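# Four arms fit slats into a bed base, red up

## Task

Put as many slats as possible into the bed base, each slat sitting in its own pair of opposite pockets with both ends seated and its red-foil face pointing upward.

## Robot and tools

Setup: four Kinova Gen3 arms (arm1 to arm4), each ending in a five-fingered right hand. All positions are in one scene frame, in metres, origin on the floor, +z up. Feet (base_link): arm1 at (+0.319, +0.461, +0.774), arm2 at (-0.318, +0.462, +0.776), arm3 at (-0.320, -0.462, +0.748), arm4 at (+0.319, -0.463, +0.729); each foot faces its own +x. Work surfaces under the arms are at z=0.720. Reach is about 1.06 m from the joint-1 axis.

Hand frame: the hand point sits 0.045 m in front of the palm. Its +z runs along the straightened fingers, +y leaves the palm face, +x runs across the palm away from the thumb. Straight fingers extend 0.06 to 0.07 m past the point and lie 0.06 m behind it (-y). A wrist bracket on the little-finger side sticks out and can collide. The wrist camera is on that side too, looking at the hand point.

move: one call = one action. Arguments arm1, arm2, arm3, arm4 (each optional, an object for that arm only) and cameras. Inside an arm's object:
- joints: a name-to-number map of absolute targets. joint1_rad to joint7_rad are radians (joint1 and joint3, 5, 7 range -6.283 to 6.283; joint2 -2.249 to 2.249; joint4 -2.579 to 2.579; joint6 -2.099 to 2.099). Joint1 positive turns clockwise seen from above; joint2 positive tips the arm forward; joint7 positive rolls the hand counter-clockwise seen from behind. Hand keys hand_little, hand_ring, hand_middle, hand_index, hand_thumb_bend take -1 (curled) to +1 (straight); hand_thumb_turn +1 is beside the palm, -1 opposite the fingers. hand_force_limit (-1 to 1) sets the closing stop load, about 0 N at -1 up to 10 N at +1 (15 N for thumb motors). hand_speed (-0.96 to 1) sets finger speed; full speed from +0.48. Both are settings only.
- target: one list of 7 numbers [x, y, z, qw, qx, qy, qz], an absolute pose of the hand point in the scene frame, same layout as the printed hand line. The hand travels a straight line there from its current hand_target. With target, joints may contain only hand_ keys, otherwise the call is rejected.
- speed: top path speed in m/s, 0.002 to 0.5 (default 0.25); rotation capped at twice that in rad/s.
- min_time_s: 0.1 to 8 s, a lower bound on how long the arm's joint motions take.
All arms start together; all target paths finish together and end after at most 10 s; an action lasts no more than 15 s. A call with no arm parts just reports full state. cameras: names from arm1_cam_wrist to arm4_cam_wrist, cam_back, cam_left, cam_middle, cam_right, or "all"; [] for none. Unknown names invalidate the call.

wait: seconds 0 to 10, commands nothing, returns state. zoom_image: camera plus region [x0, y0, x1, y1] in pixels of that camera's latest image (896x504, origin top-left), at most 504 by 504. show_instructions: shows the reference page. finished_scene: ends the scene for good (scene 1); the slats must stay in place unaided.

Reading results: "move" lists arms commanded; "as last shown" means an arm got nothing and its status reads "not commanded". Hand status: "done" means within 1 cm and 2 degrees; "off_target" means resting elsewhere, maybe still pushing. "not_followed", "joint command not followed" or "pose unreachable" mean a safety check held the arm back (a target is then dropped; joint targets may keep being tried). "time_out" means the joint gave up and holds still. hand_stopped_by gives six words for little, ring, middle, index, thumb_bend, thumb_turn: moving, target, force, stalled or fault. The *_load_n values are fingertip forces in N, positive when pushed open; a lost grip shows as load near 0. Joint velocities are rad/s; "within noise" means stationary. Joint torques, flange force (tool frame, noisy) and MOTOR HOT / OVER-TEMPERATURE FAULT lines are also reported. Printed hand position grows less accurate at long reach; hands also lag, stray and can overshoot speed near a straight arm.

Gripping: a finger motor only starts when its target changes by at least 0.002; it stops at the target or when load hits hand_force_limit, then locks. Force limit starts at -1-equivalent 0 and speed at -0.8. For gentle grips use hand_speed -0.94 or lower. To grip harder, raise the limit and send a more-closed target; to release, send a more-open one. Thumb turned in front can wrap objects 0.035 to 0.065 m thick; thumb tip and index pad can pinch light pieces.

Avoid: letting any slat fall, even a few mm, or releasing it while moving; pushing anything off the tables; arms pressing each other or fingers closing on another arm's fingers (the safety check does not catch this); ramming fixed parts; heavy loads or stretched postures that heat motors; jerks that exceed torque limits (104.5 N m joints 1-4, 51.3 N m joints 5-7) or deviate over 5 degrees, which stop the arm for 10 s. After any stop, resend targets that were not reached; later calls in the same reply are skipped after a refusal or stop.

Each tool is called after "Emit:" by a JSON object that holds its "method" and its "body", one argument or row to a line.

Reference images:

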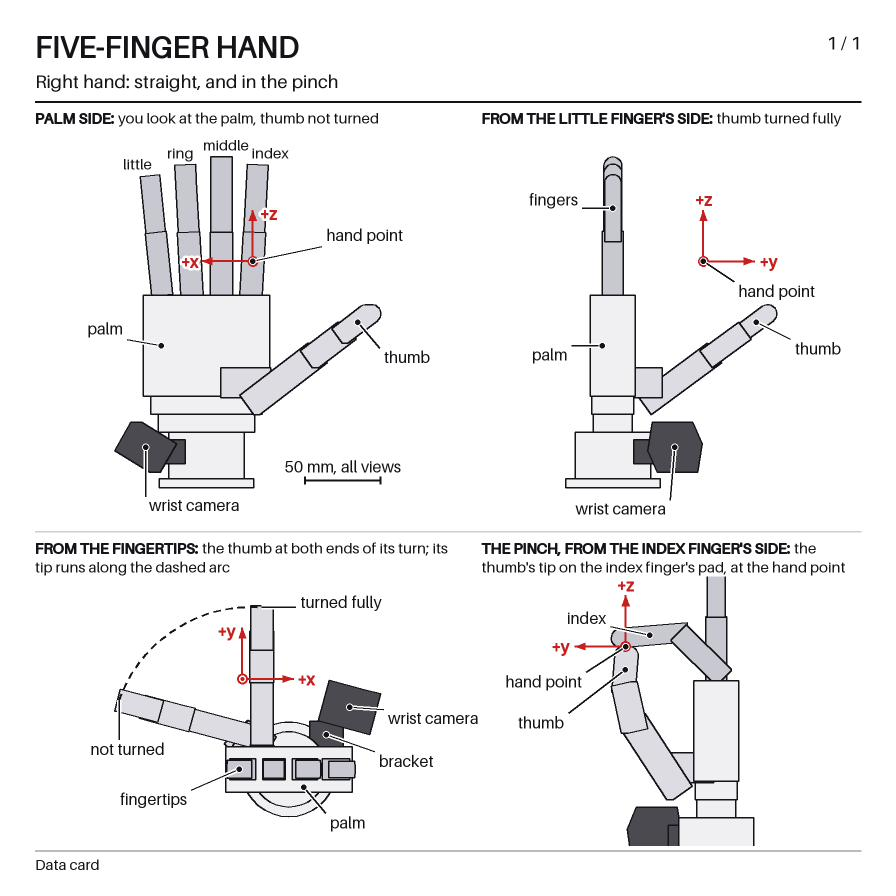

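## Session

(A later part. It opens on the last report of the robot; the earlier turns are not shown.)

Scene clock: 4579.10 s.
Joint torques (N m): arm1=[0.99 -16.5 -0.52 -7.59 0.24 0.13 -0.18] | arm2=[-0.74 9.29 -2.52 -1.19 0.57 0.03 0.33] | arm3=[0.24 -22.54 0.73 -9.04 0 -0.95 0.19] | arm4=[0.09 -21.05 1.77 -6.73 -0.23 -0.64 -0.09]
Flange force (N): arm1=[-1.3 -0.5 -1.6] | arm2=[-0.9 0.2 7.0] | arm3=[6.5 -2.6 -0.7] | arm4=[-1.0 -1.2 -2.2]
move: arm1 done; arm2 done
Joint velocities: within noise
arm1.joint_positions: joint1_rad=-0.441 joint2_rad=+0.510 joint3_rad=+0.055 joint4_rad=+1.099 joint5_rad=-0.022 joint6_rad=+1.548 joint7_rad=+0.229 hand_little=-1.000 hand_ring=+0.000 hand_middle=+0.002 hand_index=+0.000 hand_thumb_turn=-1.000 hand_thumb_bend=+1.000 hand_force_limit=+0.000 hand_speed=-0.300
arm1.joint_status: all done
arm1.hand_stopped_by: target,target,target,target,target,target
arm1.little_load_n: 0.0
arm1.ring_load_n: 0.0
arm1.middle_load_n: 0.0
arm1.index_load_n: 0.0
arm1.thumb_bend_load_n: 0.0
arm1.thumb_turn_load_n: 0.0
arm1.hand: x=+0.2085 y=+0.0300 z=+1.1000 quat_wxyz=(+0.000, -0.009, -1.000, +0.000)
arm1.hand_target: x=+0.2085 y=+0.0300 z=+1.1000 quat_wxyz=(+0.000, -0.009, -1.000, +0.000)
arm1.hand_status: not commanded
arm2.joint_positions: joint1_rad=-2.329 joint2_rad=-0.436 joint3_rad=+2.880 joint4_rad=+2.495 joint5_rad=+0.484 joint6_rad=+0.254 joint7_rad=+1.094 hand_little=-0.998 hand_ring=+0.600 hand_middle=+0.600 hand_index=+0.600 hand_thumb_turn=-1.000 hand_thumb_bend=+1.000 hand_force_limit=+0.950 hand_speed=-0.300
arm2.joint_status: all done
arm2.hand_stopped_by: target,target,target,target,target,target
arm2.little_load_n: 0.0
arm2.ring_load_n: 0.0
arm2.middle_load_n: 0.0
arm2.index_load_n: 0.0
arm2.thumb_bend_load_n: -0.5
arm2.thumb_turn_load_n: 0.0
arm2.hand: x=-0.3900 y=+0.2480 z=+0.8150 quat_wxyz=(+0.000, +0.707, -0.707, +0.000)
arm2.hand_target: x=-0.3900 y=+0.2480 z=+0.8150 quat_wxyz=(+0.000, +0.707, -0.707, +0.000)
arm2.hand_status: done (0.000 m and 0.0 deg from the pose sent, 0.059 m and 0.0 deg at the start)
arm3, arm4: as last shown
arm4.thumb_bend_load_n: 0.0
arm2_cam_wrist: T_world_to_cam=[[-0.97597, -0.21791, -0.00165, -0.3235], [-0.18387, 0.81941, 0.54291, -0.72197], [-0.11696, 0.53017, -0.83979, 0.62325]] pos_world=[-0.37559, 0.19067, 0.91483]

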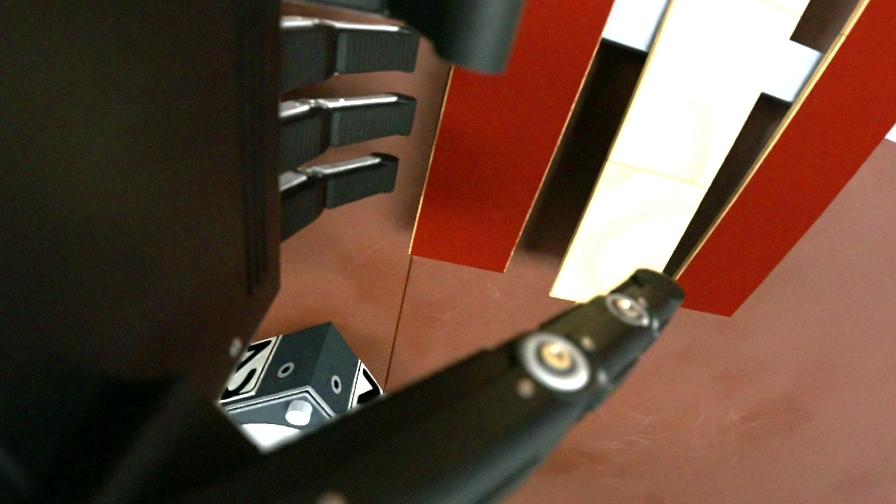

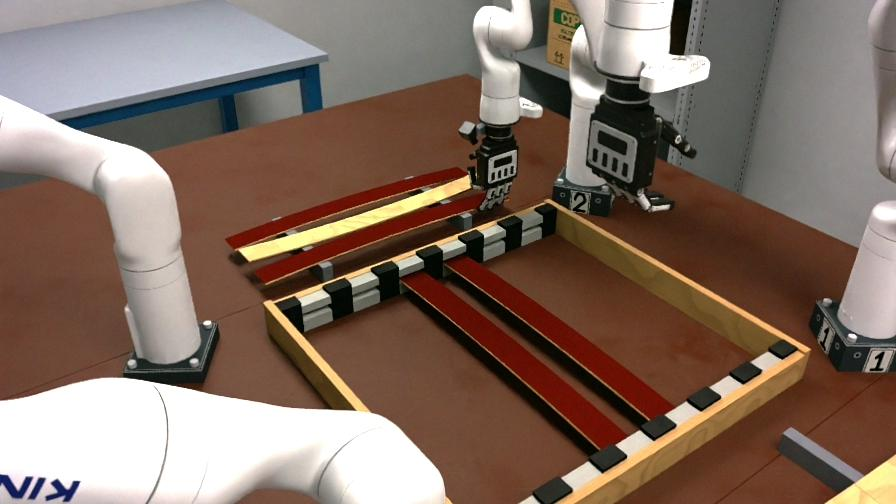

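Emit:
{"method": "move", "body": {
  "arm2": {"target": [-0.3920, 0.2450, 0.7900, 0, 0.7071, -0.7071, 0], "speed": 0.1, "joints": {"hand_speed": -0.5}}
}}

Emit:
{"method": "move", "body": {
  "arm2": {"target": [-0.3920, 0.2450, 0.7770, 0, 0.7071, -0.7071, 0], "speed": 0.06, "joints": {"hand_index": 0.4, "hand_middle": 0.4, "hand_ring": 0.4}}
}}

Emit:
{"method": "move", "body": {
  "arm2": {"target": [-0.3920, 0.2450, 0.7665, 0, 0.7071, -0.7071, 0], "speed": 0.06, "joints": {"hand_index": 0.25, "hand_middle": 0.25, "hand_ring": 0.25}}
}}

Emit:
{"method": "move", "body": {
  "arm2": {"target": [-0.3920, 0.2450, 0.7600, 0, 0.7071, -0.7071, 0], "speed": 0.05, "joints": {"hand_index": 0.12, "hand_middle": 0.12, "hand_ring": 0.12}}
}}

Emit:
{"method": "move", "body": {
  "arm2": {"target": [-0.3940, 0.2450, 0.7600, 0, 0.7071, -0.7071, 0], "speed": 0.05, "joints": {"hand_index": 0.0, "hand_middle": 0.0, "hand_ring": 0.0, "hand_thumb_bend": 0.3}},
  "cameras": ["arm2_cam_wrist", "cam_right"]
}}

Emit:
{"method": "zoom_image", "body": {
  "camera": "cam_right",
  "region": [420, 130, 560, 230]
}}

Scene clock: 4600.63 s.
Joint torques (N m): arm1=[0.97 -16.54 -0.52 -7.54 0.22 0.14 -0.17] | arm2=[-0.71 10.13 -2.28 -0.37 0.56 0.03 0.33] | arm3=[0.18 -22.52 0.73 -9.03 0 -0.89 0.15] | arm4=[0.05 -20.99 1.79 -6.75 -0.21 -0.62 -0.1]
Flange force (N): arm1=[-1.2 -0.8 -1.7] | arm2=[-3.3 -0.1 8.5] | arm3=[6.6 -2.8 -0.7] | arm4=[-0.8 -1.4 -2.3]
move: arm2 done
Joint velocities: within noise
arm1: as last shown
arm1.thumb_bend_load_n: -0.5
arm2.joint_positions: joint1_rad=-2.428 joint2_rad=-0.531 joint3_rad=+3.017 joint4_rad=+2.502 joint5_rad=+0.558 joint6_rad=+0.134 joint7_rad=+1.042 hand_little=-0.998 hand_ring=+0.600 hand_middle=+0.600 hand_index=+0.600 hand_thumb_turn=-1.000 hand_thumb_bend=+1.000 hand_force_limit=+0.950 hand_speed=-0.500
arm2.joint_status: all done
arm2.hand_stopped_by: target,target,target,target,target,target
arm2.little_load_n: 0.0
arm2.ring_load_n: 0.0
arm2.middle_load_n: 0.0
arm2.index_load_n: 0.0
arm2.thumb_bend_load_n: 0.0
arm2.thumb_turn_load_n: 0.0
arm2.hand: x=-0.3920 y=+0.2450 z=+0.7900 quat_wxyz=(+0.000, +0.707, -0.707, +0.000)
arm2.hand_target: x=-0.3920 y=+0.2450 z=+0.7900 quat_wxyz=(+0.000, +0.707, -0.707, +0.000)
arm2.hand_status: done (0.000 m and 0.0 deg from the pose sent, 0.025 m and 0.0 deg at the start)
arm3.joint_positions: joint1_rad=+2.552 joint2_rad=+0.900 joint3_rad=+0.000 joint4_rad=+1.300 joint5_rad=+0.000 joint6_rad=+0.600 joint7_rad=-2.045 hand_little=+1.000 hand_ring=+1.000 hand_middle=+1.000 hand_index=+1.000 hand_thumb_turn=+1.000 hand_thumb_bend=+1.000 hand_force_limit=+0.000 hand_speed=-0.800
arm3.joint_status: not commanded
arm3.hand_stopped_by: target,target,target,target,target,target
arm3.little_load_n: 0.0
arm3.ring_load_n: 0.0
arm3.middle_load_n: 0.0
arm3.index_load_n: 0.0
arm3.thumb_bend_load_n: 0.0
arm3.thumb_turn_load_n: 0.0
arm3.hand: x=-0.3049 y=-1.2053 z=+0.8219 quat_wxyz=(-0.142, -0.841, -0.514, +0.090)
arm3.hand_target: x=-0.3049 y=-1.2053 z=+0.8219 quat_wxyz=(-0.142, -0.841, -0.514, +0.090)
arm3.hand_status: not commanded
arm4.joint_positions: joint1_rad=+3.778 joint2_rad=+0.900 joint3_rad=+0.000 joint4_rad=+1.300 joint5_rad=+0.000 joint6_rad=+0.600 joint7_rad=-1.821 hand_little=+1.000 hand_ring=+1.000 hand_middle=+1.000 hand_index=+1.000 hand_thumb_turn=+1.000 hand_thumb_bend=+1.000 hand_force_limit=+0.000 hand_speed=-0.800
arm4.joint_status: not commanded
arm4.hand_stopped_by: target,target,target,target,target,target
arm4.little_load_n: 0.5
arm4.ring_load_n: 0.0
arm4.middle_load_n: 0.0
arm4.index_load_n: 0.0
arm4.thumb_bend_load_n: 0.0
arm4.thumb_turn_load_n: 0.0
arm4.hand: x=+0.3472 y=-1.1959 z=+0.8062 quat_wxyz=(-0.132, -0.777, -0.606, +0.111)
arm4.hand_target: x=+0.3472 y=-1.1959 z=+0.8062 quat_wxyz=(-0.132, -0.777, -0.606, +0.111)
arm4.hand_status: not commanded
pictures: none

Scene clock: 4601.60 s.
Joint torques (N m): arm1=[1.02 -16.51 -0.52 -7.56 0.24 0.13 -0.2] | arm2=[-0.74 10.43 -2.07 0.15 0.57 0.04 0.34] | arm3=[0.28 -22.53 0.62 -9.08 0.02 -0.91 0.22] | arm4=[0.04 -21.03 1.76 -6.73 -0.22 -0.61 -0.1]
Flange force (N): arm1=[-1.3 -0.6 -1.7] | arm2=[-3.9 0.3 7.8] | arm3=[6.9 -2.5 -0.8] | arm4=[-0.9 -1.4 -2.2]
move: arm2 done
Joint velocities: within noise
arm1, arm3, arm4: as last shown
arm1.index_load_n: 0.5
arm1.thumb_bend_load_n: 0.0
arm2.joint_positions: joint1_rad=-2.485 joint2_rad=-0.582 joint3_rad=+3.091 joint4_rad=+2.507 joint5_rad=+0.578 joint6_rad=+0.065 joint7_rad=+1.028 hand_little=-0.998 hand_ring=+0.400 hand_middle=+0.400 hand_index=+0.400 hand_thumb_turn=-1.000 hand_thumb_bend=+1.000 hand_force_limit=+0.950 hand_speed=-0.500
arm2.joint_status: all done
arm2.hand_stopped_by: target,target,target,target,target,target
arm2.little_load_n: 0.0
arm2.ring_load_n: 0.0
arm2.middle_load_n: 0.0
arm2.index_load_n: 0.0
arm2.thumb_bend_load_n: 0.0
arm2.thumb_turn_load_n: 0.0
arm2.hand: x=-0.3920 y=+0.2450 z=+0.7770 quat_wxyz=(+0.000, +0.707, -0.707, +0.000)
arm2.hand_target: x=-0.3920 y=+0.2450 z=+0.7770 quat_wxyz=(+0.000, +0.707, -0.707, +0.000)
arm2.hand_status: done (0.000 m and 0.0 deg from the pose sent, 0.013 m and 0.0 deg at the start)
arm3.little_load_n: -0.5
arm3.ring_load_n: 0.5
arm4.little_load_n: 0.0
pictures: none

Scene clock: 4602.57 s.
Joint torques (N m): arm1=[0.97 -16.56 -0.52 -7.57 0.25 0.12 -0.18] | arm2=[-0.72 10.78 -1.93 0.52 0.54 0.02 0.32] | arm3=[0.27 -22.51 0.71 -9.02 0.03 -0.89 0.17] | arm4=[0.04 -21.04 1.75 -6.73 -0.24 -0.62 -0.08]
Flange force (N): arm1=[-1.2 -0.7 -1.7] | arm2=[-4.2 0.6 7.5] | arm3=[6.6 -2.6 -0.7] | arm4=[-0.9 -1.3 -2.2]
move: arm2 done
Joint velocities: within noise
arm1, arm3, arm4: as last shown
arm1.index_load_n: 0.0
arm2.joint_positions: joint1_rad=-2.526 joint2_rad=-0.626 joint3_rad=+3.146 joint4_rad=+2.510 joint5_rad=+0.584 joint6_rad=+0.010 joint7_rad=+1.025 hand_little=-0.998 hand_ring=+0.250 hand_middle=+0.250 hand_index=+0.250 hand_thumb_turn=-1.000 hand_thumb_bend=+1.000 hand_force_limit=+0.950 hand_speed=-0.500
arm2.joint_status: all done
arm2.hand_stopped_by: target,target,target,target,target,target
arm2.little_load_n: 0.0
arm2.ring_load_n: 0.5
arm2.middle_load_n: 0.0
arm2.index_load_n: 0.0
arm2.thumb_bend_load_n: 0.0
arm2.thumb_turn_load_n: 0.0
arm2.hand: x=-0.3920 y=+0.2450 z=+0.7665 quat_wxyz=(+0.000, +0.707, -0.707, +0.000)
arm2.hand_target: x=-0.3920 y=+0.2450 z=+0.7665 quat_wxyz=(+0.000, +0.707, -0.707, +0.000)
arm2.hand_status: done (0.000 m and 0.0 deg from the pose sent, 0.011 m and 0.0 deg at the start)
arm3.little_load_n: 0.0
arm3.ring_load_n: 0.0
pictures: none

Scene clock: 4603.53 s.
Joint torques (N m): arm1=[0.99 -16.54 -0.53 -7.58 0.23 0.15 -0.15] | arm2=[-0.74 10.89 -1.83 0.72 0.54 0.03 0.31] | arm3=[0.36 -22.56 0.68 -8.96 0.04 -0.91 0.19] | arm4=[0.05 -21.03 1.78 -6.73 -0.22 -0.62 -0.11]
Flange force (N): arm1=[-1.4 -0.6 -1.6] | arm2=[-4.3 0.8 6.7] | arm3=[6.4 -2.2 -0.6] | arm4=[-0.9 -1.4 -2.2]
move: arm2 done
Joint velocities: within noise
arm1, arm3, arm4: as last shown
arm2.joint_positions: joint1_rad=-2.548 joint2_rad=-0.653 joint3_rad=+3.177 joint4_rad=+2.511 joint5_rad=+0.585 joint6_rad=-0.024 joint7_rad=+1.026 hand_little=-0.998 hand_ring=+0.120 hand_middle=+0.120 hand_index=+0.120 hand_thumb_turn=-1.000 hand_thumb_bend=+1.000 hand_force_limit=+0.950 hand_speed=-0.500
arm2.joint_status: all done
arm2.hand_stopped_by: target,target,target,target,target,target
arm2.little_load_n: 0.0
arm2.ring_load_n: 0.0
arm2.middle_load_n: 0.0
arm2.index_load_n: 0.0
arm2.thumb_bend_load_n: 0.0
arm2.thumb_turn_load_n: 0.0
arm2.hand: x=-0.3920 y=+0.2450 z=+0.7600 quat_wxyz=(+0.000, +0.707, -0.707, +0.000)
arm2.hand_target: x=-0.3920 y=+0.2450 z=+0.7600 quat_wxyz=(+0.000, +0.707, -0.707, +0.000)
arm2.hand_status: done (0.000 m and 0.0 deg from the pose sent, 0.007 m and 0.0 deg at the start)
arm3.middle_load_n: -0.5
arm4.thumb_bend_load_n: -0.5
pictures: none

Scene clock: 4605.00 s.
Joint torques (N m): arm1=[0.94 -16.48 -0.53 -7.56 0.23 0.14 -0.18] | arm2=[-0.73 10.92 -1.83 0.69 0.56 0.04 0.31] | arm3=[0.38 -22.47 0.78 -8.95 -0.01 -0.86 0.16] | arm4=[0.05 -21.03 1.74 -6.71 -0.2 -0.63 -0.08]
Flange force (N): arm1=[-1.2 -0.5 -1.7] | arm2=[-4.5 0.7 6.9] | arm3=[6.6 -2.4 -0.7] | arm4=[-1.0 -1.3 -2.2]
move: arm2 done
Joint velocities: within noise
arm1, arm3, arm4: as last shown
arm2.joint_positions: joint1_rad=-2.540 joint2_rad=-0.653 joint3_rad=+3.177 joint4_rad=+2.511 joint5_rad=+0.589 joint6_rad=-0.024 joint7_rad=+1.030 hand_little=-0.998 hand_ring=+0.000 hand_middle=+0.000 hand_index=+0.000 hand_thumb_turn=-1.000 hand_thumb_bend=+0.300 hand_force_limit=+0.950 hand_speed=-0.500
arm2.joint_status: all done
arm2.hand_stopped_by: target,target,target,target,target,target
arm2.little_load_n: 0.0
arm2.ring_load_n: 0.0
arm2.middle_load_n: 0.0
arm2.index_load_n: 0.5
arm2.thumb_bend_load_n: 0.0
arm2.thumb_turn_load_n: 0.0
arm2.hand: x=-0.3940 y=+0.2450 z=+0.7600 quat_wxyz=(+0.000, +0.707, -0.707, +0.000)
arm2.hand_target: x=-0.3940 y=+0.2450 z=+0.7600 quat_wxyz=(+0.000, +0.707, -0.707, +0.000)
arm2.hand_status: done (0.000 m and 0.0 deg from the pose sent, 0.002 m and 0.0 deg at the start)
arm3.middle_load_n: 0.0
arm4.thumb_bend_load_n: 0.0
arm2_cam_wrist: T_world_to_cam=[[-0.97595, -0.21798, -0.00158, -0.3282], [-0.18388, 0.81937, 0.54297, -0.69043], [-0.11707, 0.5302, -0.83975, 0.5781]] pos_world=[-0.37959, 0.18767, 0.85983]

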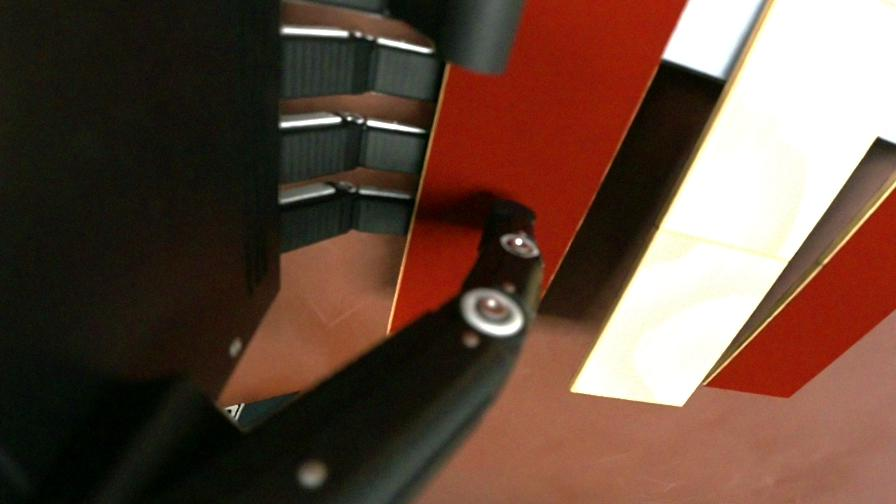

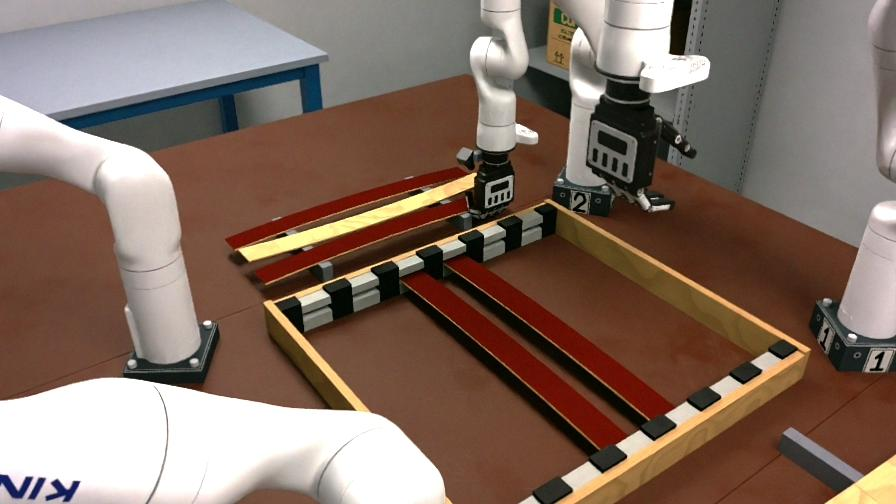

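Scaled by 3.600 from the camera's image (finer frame: 1280x720).

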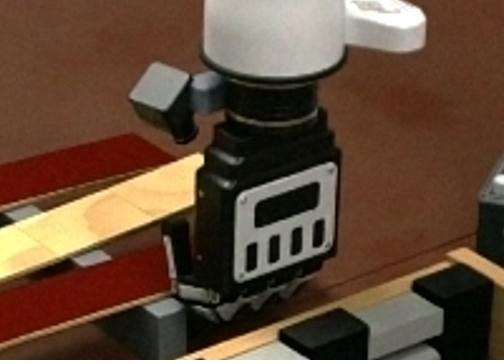

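Emit:
{"method": "move", "body": {
  "arm2": {"target": [-0.3955, 0.2450, 0.7620, 0, 0.7071, -0.7071, 0], "speed": 0.05, "joints": {"hand_speed": -0.6, "hand_thumb_bend": 0.04}}
}}

Emit:
{"method": "move", "body": {
  "arm2": {"joints": {"hand_speed": -0.94, "hand_force_limit": -0.5, "hand_index": -0.35, "hand_middle": -0.35, "hand_ring": -0.35}}
}}

Emit:
{"method": "move", "body": {
  "arm2": {"joints": {"hand_speed": -0.94, "hand_force_limit": 0.0, "hand_index": -0.4, "hand_middle": -0.4, "hand_ring": -0.4}},
  "cameras": ["arm2_cam_wrist"]
}}

Scene clock: 4618.80 s.
Joint torques (N m): arm1=[0.96 -16.52 -0.54 -7.57 0.23 0.13 -0.17] | arm2=[-0.75 10.95 -1.83 0.6 0.56 0.01 0.34] | arm3=[0.25 -22.57 0.69 -8.97 0.05 -0.86 0.21] | arm4=[0.07 -21.03 1.77 -6.77 -0.22 -0.63 -0.13]
Flange force (N): arm1=[-1.3 -0.6 -1.7] | arm2=[-4.3 0.7 7.1] | arm3=[6.5 -2.5 -0.5] | arm4=[-0.8 -1.4 -2.2]
move: arm2 done
Joint velocities: within noise
arm1, arm3, arm4: as last shown
arm2.joint_positions: joint1_rad=-2.527 joint2_rad=-0.644 joint3_rad=+3.167 joint4_rad=+2.510 joint5_rad=+0.593 joint6_rad=-0.013 joint7_rad=+1.033 hand_little=-0.998 hand_ring=+0.000 hand_middle=+0.000 hand_index=+0.000 hand_thumb_turn=-1.000 hand_thumb_bend=+0.040 hand_force_limit=+0.950 hand_speed=-0.600
arm2.joint_status: all done
arm2.hand_stopped_by: target,target,target,target,target,target
arm2.little_load_n: 0.0
arm2.ring_load_n: 0.0
arm2.middle_load_n: 0.0
arm2.index_load_n: 0.0
arm2.thumb_bend_load_n: 0.0
arm2.thumb_turn_load_n: 0.0
arm2.hand: x=-0.3955 y=+0.2450 z=+0.7620 quat_wxyz=(+0.000, +0.707, -0.707, +0.000)
arm2.hand_target: x=-0.3955 y=+0.2450 z=+0.7620 quat_wxyz=(+0.000, +0.707, -0.707, +0.000)
arm2.hand_status: done (0.000 m and 0.0 deg from the pose sent, 0.003 m and 0.0 deg at the start)
pictures: none

Scene clock: 4620.37 s.
Joint torques (N m): arm1=[1.01 -16.51 -0.51 -7.56 0.25 0.14 -0.2] | arm2=[-0.74 10.98 -1.8 0.61 0.51 0.03 0.32] | arm3=[0.33 -22.61 0.73 -8.98 0.01 -0.88 0.24] | arm4=[0.03 -21.04 1.77 -6.74 -0.22 -0.64 -0.1]
Flange force (N): arm1=[-1.3 -0.6 -1.7] | arm2=[-4.3 0.8 7.2] | arm3=[6.5 -2.2 -0.5] | arm4=[-1.0 -1.4 -2.2]
move: arm2 off_target
Joint velocities: within noise
arm1, arm3, arm4: as last shown
arm2.joint_positions: joint1_rad=-2.527 joint2_rad=-0.644 joint3_rad=+3.167 joint4_rad=+2.510 joint5_rad=+0.593 joint6_rad=-0.013 joint7_rad=+1.033 hand_little=-0.998 hand_ring=-0.168 hand_middle=-0.156 hand_index=-0.129 hand_thumb_turn=-1.000 hand_thumb_bend=+0.040 hand_force_limit=-0.500 hand_speed=-0.940
arm2.joint_status: hand_ring off_target (ended at -0.168, target -0.350); hand_middle off_target (ended at -0.156, target -0.350); hand_index off_target (ended at -0.129, target -0.350); the others done
arm2.hand_stopped_by: target,force,force,force,target,target
arm2.little_load_n: 0.5
arm2.ring_load_n: 3.0
arm2.middle_load_n: 3.0
arm2.index_load_n: 2.0
arm2.thumb_bend_load_n: 0.0
arm2.thumb_turn_load_n: 0.0
arm2.hand: x=-0.3955 y=+0.2450 z=+0.7620 quat_wxyz=(+0.000, +0.707, -0.707, +0.000)
arm2.hand_target: x=-0.3955 y=+0.2450 z=+0.7620 quat_wxyz=(+0.000, +0.707, -0.707, +0.000)
arm2.hand_status: not commanded
pictures: none

Scene clock: 4620.83 s.
Joint torques (N m): arm1=[0.99 -16.5 -0.5 -7.58 0.24 0.17 -0.2] | arm2=[-0.76 10.98 -1.82 0.59 0.53 0.02 0.33] | arm3=[0.26 -22.51 0.76 -9.07 0 -0.88 0.2] | arm4=[0.03 -21.01 1.78 -6.78 -0.22 -0.64 -0.09]
Flange force (N): arm1=[-1.3 -0.5 -1.5] | arm2=[-4.4 0.8 7.2] | arm3=[6.9 -2.7 -0.8] | arm4=[-0.8 -1.4 -2.3]
move: arm2 off_target
Joint velocities: within noise
arm1.joint_positions: joint1_rad=-0.441 joint2_rad=+0.510 joint3_rad=+0.055 joint4_rad=+1.099 joint5_rad=-0.022 joint6_rad=+1.548 joint7_rad=+0.229 hand_little=-1.000 hand_ring=+0.000 hand_middle=+0.002 hand_index=+0.000 hand_thumb_turn=-1.000 hand_thumb_bend=+1.000 hand_force_limit=+0.000 hand_speed=-0.300
arm1.joint_status: not commanded
arm1.hand_stopped_by: target,target,target,target,target,target
arm1.little_load_n: 0.0
arm1.ring_load_n: 0.0
arm1.middle_load_n: 0.0
arm1.index_load_n: 0.0
arm1.thumb_bend_load_n: 0.0
arm1.thumb_turn_load_n: 0.0
arm1.hand: x=+0.2085 y=+0.0300 z=+1.1000 quat_wxyz=(+0.000, -0.009, -1.000, +0.000)
arm1.hand_target: x=+0.2085 y=+0.0300 z=+1.1000 quat_wxyz=(+0.000, -0.009, -1.000, +0.000)
arm1.hand_status: not commanded
arm2.joint_positions: joint1_rad=-2.527 joint2_rad=-0.644 joint3_rad=+3.167 joint4_rad=+2.510 joint5_rad=+0.593 joint6_rad=-0.013 joint7_rad=+1.033 hand_little=-0.998 hand_ring=-0.177 hand_middle=-0.166 hand_index=-0.144 hand_thumb_turn=-1.000 hand_thumb_bend=+0.040 hand_force_limit=+0.000 hand_speed=-0.940
arm2.joint_status: hand_ring off_target (ended at -0.177, target -0.400); hand_middle off_target (ended at -0.166, target -0.400); hand_index off_target (ended at -0.144, target -0.400); the others done
arm2.hand_stopped_by: target,force,force,force,target,target
arm2.little_load_n: 0.0
arm2.ring_load_n: 5.5
arm2.middle_load_n: 6.0
arm2.index_load_n: 6.0
arm2.thumb_bend_load_n: 0.0
arm2.thumb_turn_load_n: 0.0
arm2.hand: x=-0.3955 y=+0.2450 z=+0.7620 quat_wxyz=(+0.000, +0.707, -0.707, +0.000)
arm2.hand_target: x=-0.3955 y=+0.2450 z=+0.7620 quat_wxyz=(+0.000, +0.707, -0.707, +0.000)
arm2.hand_status: not commanded
arm3, arm4: as last shown
arm2_cam_wrist: T_world_to_cam=[[-0.97595, -0.21798, -0.00158, -0.32966], [-0.18388, 0.81937, 0.54297, -0.6918], [-0.11707, 0.5302, -0.83975, 0.5796]] pos_world=[-0.38109, 0.18767, 0.86183]

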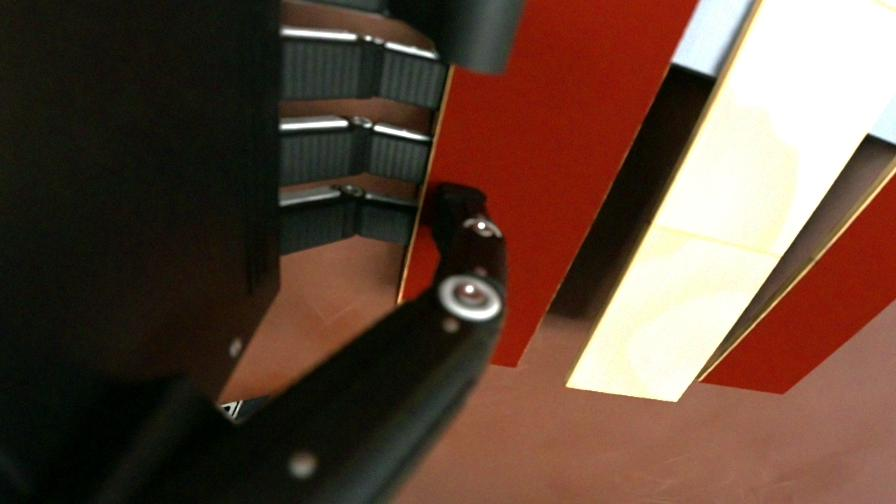

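Emit:
{"method": "move", "body": {
  "arm2": {"target": [-0.3955, 0.2450, 0.8500, 0, 0.7071, -0.7071, 0], "speed": 0.12}
}}

Emit:
{"method": "move", "body": {
  "arm2": {"target": [-0.3600, 0.2100, 0.9500, 0, 0.9239, -0.3827, 0], "speed": 0.3}
}}

Emit:
{"method": "move", "body": {
  "arm2": {"target": [-0.2540, 0.1600, 0.9580, 0, 1.0, -0.0087, 0], "speed": 0.3},
  "cameras": ["arm2_cam_wrist", "cam_left", "cam_right", "cam_middle"]
}}

Emit:
{"method": "zoom_image", "body": {
  "camera": "cam_left",
  "region": [340, 90, 500, 230]
}}

Emit:
{"method": "zoom_image", "body": {
  "camera": "cam_middle",
  "region": [480, 140, 600, 240]
}}

Scene clock: 4659.20 s.
Joint torques (N m): arm1=[0.96 -16.49 -0.52 -7.55 0.24 0.14 -0.16] | arm2=[-0.71 8.72 -2.73 -2.74 0.59 -0.1 0.34] | arm3=[0.24 -22.54 0.71 -9.01 0.02 -0.87 0.21] | arm4=[0.05 -21 1.8 -6.77 -0.23 -0.64 -0.09]
Flange force (N): arm1=[-1.3 -0.6 -1.7] | arm2=[1.2 1.2 4.3] | arm3=[6.7 -2.6 -0.6] | arm4=[-0.8 -1.4 -2.3]
move: arm2 done
Joint velocities: within noise
arm1: as last shown
arm2.joint_positions: joint1_rad=-2.172 joint2_rad=-0.320 joint3_rad=+2.722 joint4_rad=+2.450 joint5_rad=+0.339 joint6_rad=+0.421 joint7_rad=+1.248 hand_little=-0.998 hand_ring=-0.177 hand_middle=-0.166 hand_index=-0.144 hand_thumb_turn=-1.000 hand_thumb_bend=+0.040 hand_force_limit=+0.000 hand_speed=-0.940
arm2.joint_status: not commanded
arm2.hand_stopped_by: target,force,force,force,target,target
arm2.little_load_n: 0.0
arm2.ring_load_n: 8.0
arm2.middle_load_n: 6.0
arm2.index_load_n: 4.0
arm2.thumb_bend_load_n: 0.0
arm2.thumb_turn_load_n: 0.0
arm2.hand: x=-0.3955 y=+0.2450 z=+0.8500 quat_wxyz=(+0.000, +0.707, -0.707, +0.000)
arm2.hand_target: x=-0.3955 y=+0.2450 z=+0.8500 quat_wxyz=(+0.000, +0.707, -0.707, +0.000)
arm2.hand_status: done (0.000 m and 0.0 deg from the pose sent, 0.088 m and 0.0 deg at the start)
arm3.joint_positions: joint1_rad=+2.552 joint2_rad=+0.900 joint3_rad=+0.000 joint4_rad=+1.300 joint5_rad=+0.000 joint6_rad=+0.600 joint7_rad=-2.045 hand_little=+1.000 hand_ring=+1.000 hand_middle=+1.000 hand_index=+1.000 hand_thumb_turn=+1.000 hand_thumb_bend=+1.000 hand_force_limit=+0.000 hand_speed=-0.800
arm3.joint_status: not commanded
arm3.hand_stopped_by: target,target,target,target,target,target
arm3.little_load_n: 0.0
arm3.ring_load_n: 0.0
arm3.middle_load_n: 0.0
arm3.index_load_n: 0.0
arm3.thumb_bend_load_n: -0.5
arm3.thumb_turn_load_n: 0.0
arm3.hand: x=-0.3049 y=-1.2053 z=+0.8219 quat_wxyz=(-0.142, -0.841, -0.514, +0.090)
arm3.hand_target: x=-0.3049 y=-1.2053 z=+0.8219 quat_wxyz=(-0.142, -0.841, -0.514, +0.090)
arm3.hand_status: not commanded
arm4.joint_positions: joint1_rad=+3.778 joint2_rad=+0.900 joint3_rad=+0.000 joint4_rad=+1.300 joint5_rad=+0.000 joint6_rad=+0.600 joint7_rad=-1.821 hand_little=+1.000 hand_ring=+1.000 hand_middle=+1.000 hand_index=+1.000 hand_thumb_turn=+1.000 hand_thumb_bend=+1.000 hand_force_limit=+0.000 hand_speed=-0.800
arm4.joint_status: not commanded
arm4.hand_stopped_by: target,target,target,target,target,target
arm4.little_load_n: 0.0
arm4.ring_load_n: 0.0
arm4.middle_load_n: 0.0
arm4.index_load_n: 0.0
arm4.thumb_bend_load_n: 0.0
arm4.thumb_turn_load_n: 0.0
arm4.hand: x=+0.3472 y=-1.1959 z=+0.8062 quat_wxyz=(-0.132, -0.777, -0.606, +0.111)
arm4.hand_target: x=+0.3472 y=-1.1959 z=+0.8062 quat_wxyz=(-0.132, -0.777, -0.606, +0.111)
arm4.hand_status: not commanded
pictures: none

Scene clock: 4661.13 s.
Joint torques (N m): arm1=[0.98 -16.56 -0.52 -7.57 0.24 0.13 -0.17] | arm2=[-0.66 4.76 -2.14 -5.69 0.55 -0.19 0.34] | arm3=[0.22 -22.51 0.77 -8.95 0.06 -0.88 0.19] | arm4=[0.08 -21.04 1.79 -6.77 -0.24 -0.62 -0.09]
Flange force (N): arm1=[-1.3 -0.7 -1.7] | arm2=[-4.3 2.5 -3.2] | arm3=[6.4 -2.6 -0.6] | arm4=[-0.7 -1.4 -2.2]
move: arm2 done
Joint velocities: within noise
arm1, arm3, arm4: as last shown
arm1.thumb_bend_load_n: 0.5
arm2.joint_positions: joint1_rad=-2.003 joint2_rad=+0.021 joint3_rad=+2.464 joint4_rad=+2.323 joint5_rad=-0.008 joint6_rad=+0.839 joint7_rad=+2.242 hand_little=-0.998 hand_ring=-0.177 hand_middle=-0.166 hand_index=-0.144 hand_thumb_turn=-1.000 hand_thumb_bend=+0.040 hand_force_limit=+0.000 hand_speed=-0.940
arm2.joint_status: not commanded
arm2.hand_stopped_by: target,force,force,force,target,target
arm2.little_load_n: 0.0
arm2.ring_load_n: 8.5
arm2.middle_load_n: 6.0
arm2.index_load_n: 4.0
arm2.thumb_bend_load_n: 0.0
arm2.thumb_turn_load_n: 0.0
arm2.hand: x=-0.3600 y=+0.2100 z=+0.9500 quat_wxyz=(+0.000, +0.924, -0.383, +0.000)
arm2.hand_target: x=-0.3600 y=+0.2100 z=+0.9500 quat_wxyz=(+0.000, +0.924, -0.383, +0.000)
arm2.hand_status: done (0.000 m and 0.0 deg from the pose sent, 0.112 m and 45.0 deg at the start)
arm3.thumb_bend_load_n: 0.0
arm4.little_load_n: -0.5
arm4.middle_load_n: 0.5
arm4.index_load_n: 0.5
arm4.thumb_bend_load_n: -0.5
pictures: none

Scene clock: 4663.03 s.
Joint torques (N m): arm1=[0.98 -16.54 -0.51 -7.6 0.22 0.13 -0.18] | arm2=[-0.68 5.27 -2.43 -5.89 0.53 -0.17 0.31] | arm3=[0.28 -22.49 0.69 -9.05 0.05 -0.84 0.18] | arm4=[0.05 -21.02 1.77 -6.75 -0.21 -0.64 -0.09]
Flange force (N): arm1=[-1.3 -0.5 -1.6] | arm2=[-4.2 0.0 -2.8] | arm3=[7.0 -2.7 -0.7] | arm4=[-0.9 -1.4 -2.3]
move: arm2 done
Joint velocities: within noise
arm1, arm3, arm4: as last shown
arm1.thumb_bend_load_n: 0.0
arm2.joint_positions: joint1_rad=-2.162 joint2_rad=-0.048 joint3_rad=+2.301 joint4_rad=+2.239 joint5_rad=+0.054 joint6_rad=+0.877 joint7_rad=+2.648 hand_little=-0.998 hand_ring=-0.177 hand_middle=-0.166 hand_index=-0.144 hand_thumb_turn=-1.000 hand_thumb_bend=+0.040 hand_force_limit=+0.000 hand_speed=-0.940
arm2.joint_status: not commanded
arm2.hand_stopped_by: target,force,force,force,target,target
arm2.little_load_n: 0.0
arm2.ring_load_n: 8.5
arm2.middle_load_n: 6.0
arm2.index_load_n: 4.0
arm2.thumb_bend_load_n: 0.0
arm2.thumb_turn_load_n: 0.0
arm2.hand: x=-0.2540 y=+0.1600 z=+0.9580 quat_wxyz=(+0.000, +1.000, -0.009, +0.000)
arm2.hand_target: x=-0.2540 y=+0.1600 z=+0.9580 quat_wxyz=(+0.000, +1.000, -0.009, +0.000)
arm2.hand_status: done (0.000 m and 0.0 deg from the pose sent, 0.117 m and 44.0 deg at the start)
arm4.little_load_n: 0.0
arm4.middle_load_n: 0.0
arm4.index_load_n: 0.0
arm4.thumb_bend_load_n: 0.0
arm4.thumb_turn_load_n: -0.5
pictures: arm2_cam_wrist, cam_left, cam_middle, cam_right
arm2_cam_wrist: T_world_to_cam=[[0.20087, -0.97962, -0.00166, 0.21111], [-0.82245, -0.16957, 0.54298, -0.70653], [-0.53219, -0.10771, -0.83974, 0.80244]] pos_world=[-0.19644, 0.17343, 1.05783]

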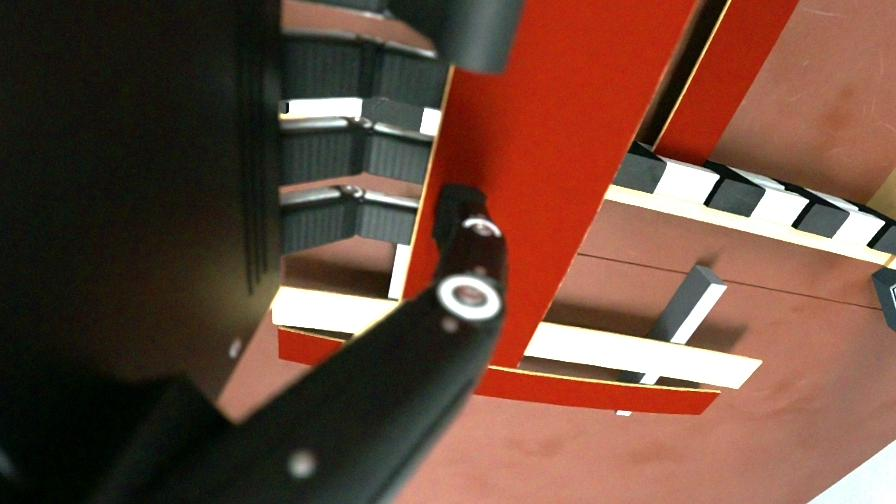

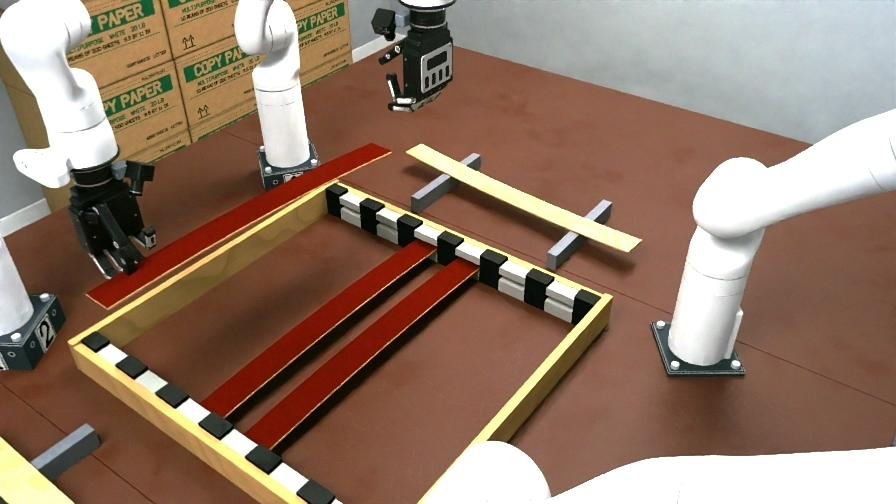

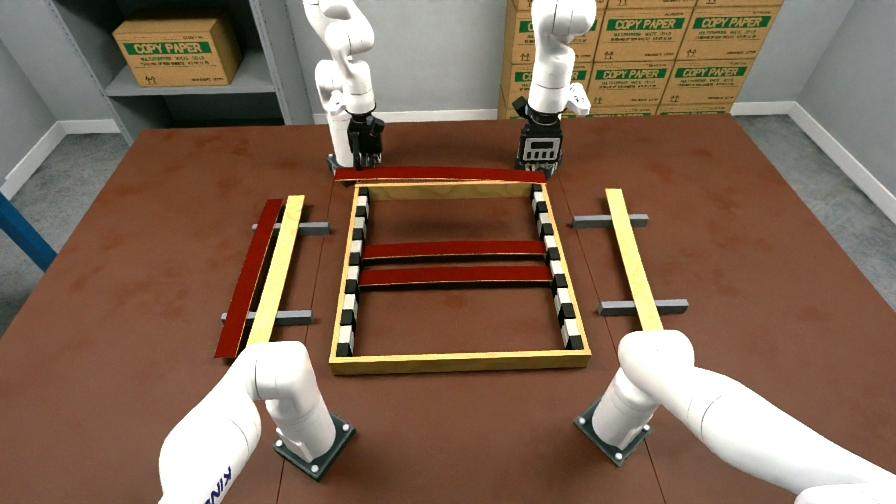

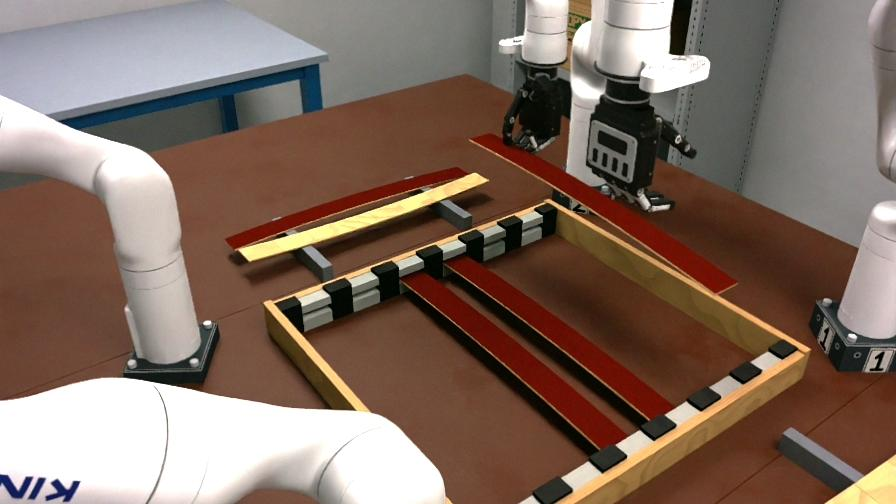

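Scaled by 3.150 from the camera's image (finer frame: 1280x720).

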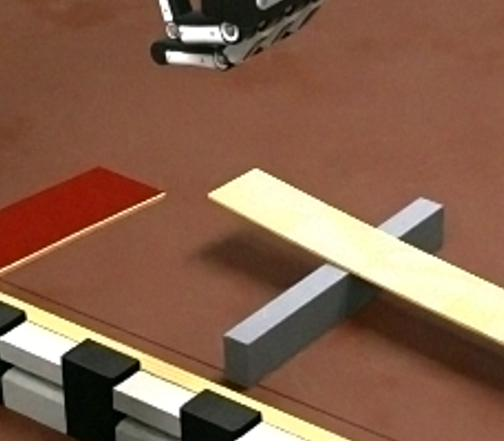

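Scaled by 4.200 from the camera's image (finer frame: 1280x720).

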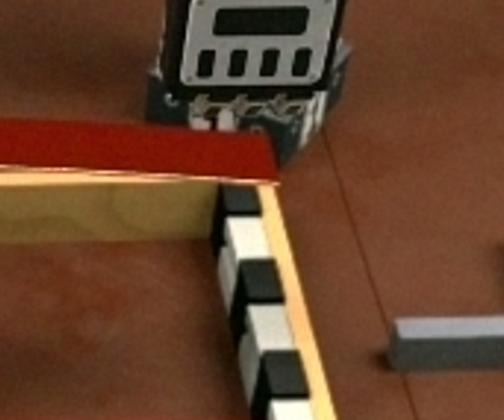

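Emit:
{"method": "move", "body": {
  "arm1": {"target": [0.2045, 0.0550, 0.9405, -0.0523, 0.0087, 0.9986, 0.0005], "speed": 0.25}
}}

Emit:
{"method": "move", "body": {
  "arm1": {"target": [0.2045, 0.1340, 0.9405, -0.0523, 0.0087, 0.9986, 0.0005], "speed": 0.12}
}}

Emit:
{"method": "move", "body": {
  "arm1": {"joints": {"hand_speed": -0.4, "hand_thumb_bend": 0.04}}
}}

Emit:
{"method": "move", "body": {
  "arm1": {"joints": {"hand_speed": -0.94, "hand_force_limit": -0.5, "hand_index": -0.35, "hand_middle": -0.35, "hand_ring": -0.35}},
  "cameras": ["arm1_cam_wrist", "cam_left", "cam_right"]
}}

Emit:
{"method": "zoom_image", "body": {
  "camera": "cam_left",
  "region": [320, 90, 480, 230]
}}

Scene clock: 4699.20 s.
Joint torques (N m): arm1=[0.98 -15.94 -0.26 -6.48 0.46 0.09 -0.17] | arm2=[-0.68 5.27 -2.43 -5.89 0.53 -0.19 0.33] | arm3=[0.29 -22.49 0.67 -8.98 0.02 -0.85 0.18] | arm4=[0.05 -21.05 1.77 -6.76 -0.22 -0.63 -0.09]
Flange force (N): arm1=[-1.3 -0.6 -1.9] | arm2=[-4.0 0.0 -2.8] | arm3=[6.7 -2.5 -0.7] | arm4=[-0.8 -1.4 -2.2]
move: arm1 done
Joint velocities: within noise
arm1.joint_positions: joint1_rad=-0.505 joint2_rad=+0.542 joint3_rad=+0.072 joint4_rad=+1.575 joint5_rad=+0.082 joint6_rad=+1.024 joint7_rad=+0.137 hand_little=-1.000 hand_ring=+0.000 hand_middle=+0.002 hand_index=+0.000 hand_thumb_turn=-1.000 hand_thumb_bend=+1.000 hand_force_limit=+0.000 hand_speed=-0.300
arm1.joint_status: not commanded
arm1.hand_stopped_by: target,target,target,target,target,target
arm1.little_load_n: 0.0
arm1.ring_load_n: 0.0
arm1.middle_load_n: 0.0
arm1.index_load_n: 0.0
arm1.thumb_bend_load_n: 0.0
arm1.thumb_turn_load_n: 0.0
arm1.hand: x=+0.2045 y=+0.0550 z=+0.9405 quat_wxyz=(+0.052, -0.009, -0.999, +0.000)
arm1.hand_target: x=+0.2045 y=+0.0550 z=+0.9405 quat_wxyz=(+0.052, -0.009, -0.999, +0.000)
arm1.hand_status: done (0.000 m and 0.0 deg from the pose sent, 0.161 m and 6.0 deg at the start)
arm2, arm3, arm4: as last shown
arm4.thumb_turn_load_n: 0.0
pictures: none

Scene clock: 4700.40 s.
Joint torques (N m): arm1=[1.01 -13.01 -0.45 -6.04 0.44 0.09 -0.19] | arm2=[-0.7 5.23 -2.4 -5.86 0.53 -0.19 0.34] | arm3=[0.32 -22.51 0.72 -8.92 0.04 -0.8 0.19] | arm4=[0.06 -21.03 1.76 -6.76 -0.21 -0.62 -0.1]
Flange force (N): arm1=[-1.2 -0.8 -1.7] | arm2=[-4.0 0.0 -2.9] | arm3=[6.5 -2.4 -0.5] | arm4=[-0.8 -1.4 -2.2]
move: arm1 done
Joint velocities: within noise
arm1.joint_positions: joint1_rad=-0.482 joint2_rad=+0.388 joint3_rad=+0.078 joint4_rad=+1.835 joint5_rad=+0.098 joint6_rad=+0.915 joint7_rad=+0.154 hand_little=-1.000 hand_ring=+0.000 hand_middle=+0.002 hand_index=+0.000 hand_thumb_turn=-1.000 hand_thumb_bend=+1.000 hand_force_limit=+0.000 hand_speed=-0.300
arm1.joint_status: not commanded
arm1.hand_stopped_by: target,target,target,target,target,target
arm1.little_load_n: 0.0
arm1.ring_load_n: 0.0
arm1.middle_load_n: 0.0
arm1.index_load_n: 0.5
arm1.thumb_bend_load_n: 0.0
arm1.thumb_turn_load_n: 0.0
arm1.hand: x=+0.2045 y=+0.1340 z=+0.9405 quat_wxyz=(+0.052, -0.009, -0.999, +0.000)
arm1.hand_target: x=+0.2045 y=+0.1340 z=+0.9405 quat_wxyz=(+0.052, -0.009, -0.999, +0.000)
arm1.hand_status: done (0.000 m and 0.0 deg from the pose sent, 0.079 m and 0.0 deg at the start)
arm2, arm3, arm4: as last shown
pictures: none

Scene clock: 4702.00 s.
Joint torques (N m): arm1=[1.01 -13 -0.46 -6.04 0.45 0.09 -0.18] | arm2=[-0.7 5.27 -2.42 -5.92 0.51 -0.18 0.31] | arm3=[0.29 -22.56 0.78 -9.02 0.05 -0.89 0.18] | arm4=[0.05 -21.06 1.78 -6.76 -0.21 -0.63 -0.1]
Flange force (N): arm1=[-1.3 -0.8 -1.7] | arm2=[-4.2 0.0 -2.7] | arm3=[6.6 -2.5 -0.6] | arm4=[-0.9 -1.4 -2.2]
move: arm1 done
Joint velocities: within noise
arm1.joint_positions: joint1_rad=-0.482 joint2_rad=+0.388 joint3_rad=+0.078 joint4_rad=+1.835 joint5_rad=+0.098 joint6_rad=+0.915 joint7_rad=+0.154 hand_little=-1.000 hand_ring=+0.000 hand_middle=+0.002 hand_index=+0.000 hand_thumb_turn=-1.000 hand_thumb_bend=+0.040 hand_force_limit=+0.000 hand_speed=-0.400
arm1.joint_status: all done
arm1.hand_stopped_by: target,target,target,target,target,target
arm1.little_load_n: 0.0
arm1.ring_load_n: 0.0
arm1.middle_load_n: 0.0
arm1.index_load_n: 0.0
arm1.thumb_bend_load_n: 0.0
arm1.thumb_turn_load_n: 0.0
arm1.hand: x=+0.2045 y=+0.1340 z=+0.9405 quat_wxyz=(+0.052, -0.009, -0.999, -0.001)
arm1.hand_target: x=+0.2045 y=+0.1340 z=+0.9405 quat_wxyz=(+0.052, -0.009, -0.999, -0.001)
arm1.hand_status: not commanded
arm2, arm3, arm4: as last shown
pictures: none

Scene clock: 4703.57 s.
Joint torques (N m): arm1=[0.88 -13.07 -0.51 -6.05 0.4 0.11 -0.18] | arm2=[-0.57 5.27 -2.35 -5.77 0.55 -0.11 0.27] | arm3=[0.27 -22.45 0.68 -9.03 0.04 -0.9 0.24] | arm4=[0.03 -21.03 1.78 -6.75 -0.21 -0.63 -0.09]
Flange force (N): arm1=[-1.0 -0.8 -1.5] | arm2=[-3.9 0.1 -2.9] | arm3=[6.8 -2.5 -0.9] | arm4=[-0.9 -1.4 -2.2]
move: arm1 off_target
Joint velocities: within noise
arm1.joint_positions: joint1_rad=-0.482 joint2_rad=+0.388 joint3_rad=+0.078 joint4_rad=+1.835 joint5_rad=+0.098 joint6_rad=+0.915 joint7_rad=+0.154 hand_little=-1.000 hand_ring=-0.162 hand_middle=-0.172 hand_index=-0.168 hand_thumb_turn=-1.000 hand_thumb_bend=+0.040 hand_force_limit=-0.500 hand_speed=-0.940
arm1.joint_status: hand_ring off_target (ended at -0.162, target -0.350); hand_middle off_target (ended at -0.172, target -0.350); hand_index off_target (ended at -0.168, target -0.350); the others done
arm1.hand_stopped_by: target,force,force,force,target,target
arm1.little_load_n: 0.0
arm1.ring_load_n: 2.5
arm1.middle_load_n: 3.0
arm1.index_load_n: 3.0
arm1.thumb_bend_load_n: 0.0
arm1.thumb_turn_load_n: 0.0
arm1.hand: x=+0.2045 y=+0.1340 z=+0.9405 quat_wxyz=(+0.052, -0.009, -0.999, -0.001)
arm1.hand_target: x=+0.2045 y=+0.1340 z=+0.9405 quat_wxyz=(+0.052, -0.009, -0.999, -0.001)
arm1.hand_status: not commanded
arm2, arm3, arm4: as last shown
arm3.thumb_bend_load_n: -0.5
arm1_cam_wrist: T_world_to_cam=[[-0.25869, 0.96373, 0.06555, -0.1452], [0.87229, 0.20391, 0.44444, -0.62631], [0.41496, 0.17215, -0.89341, 0.84566]] pos_world=[0.15785, 0.12207, 1.04339]

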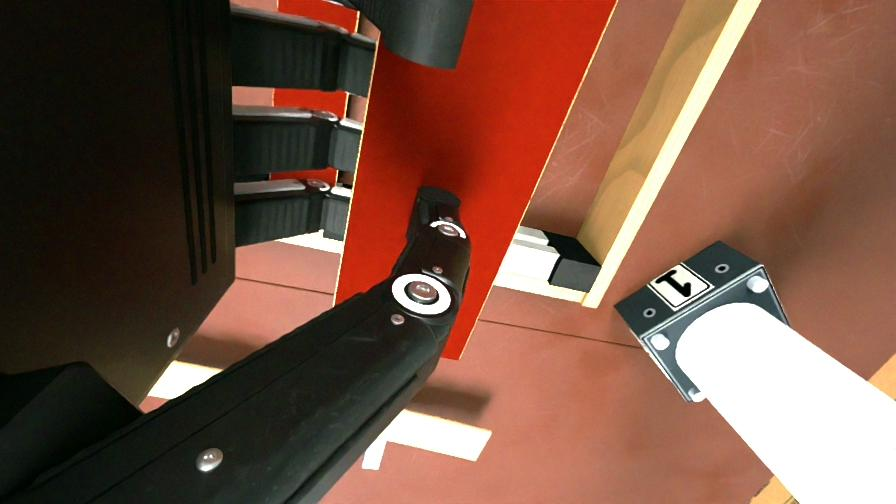

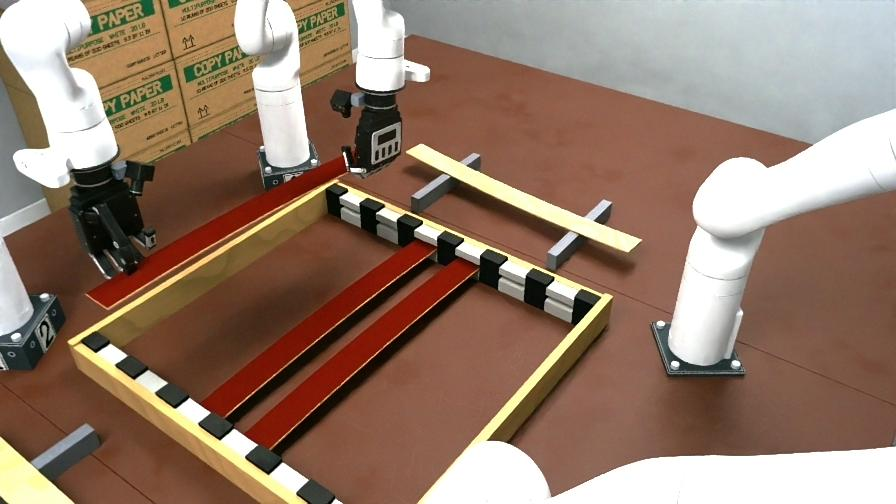

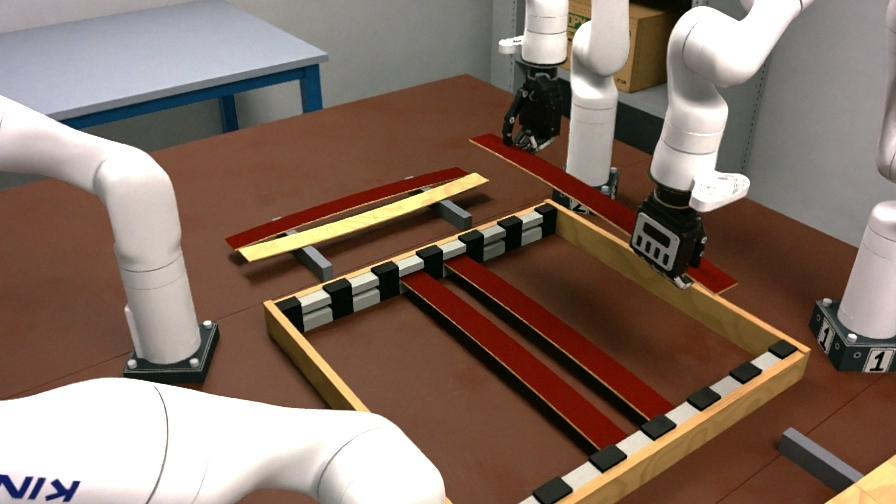

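Scaled by 3.150 from the camera's image (finer frame: 1280x720).

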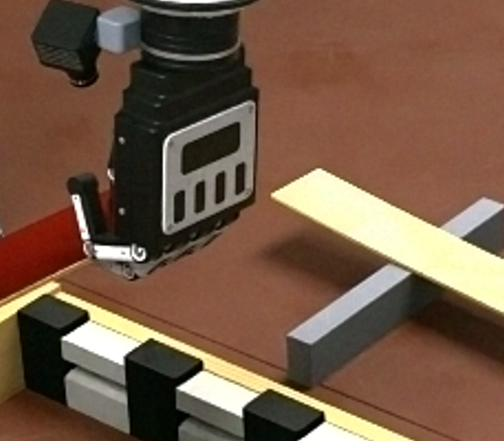

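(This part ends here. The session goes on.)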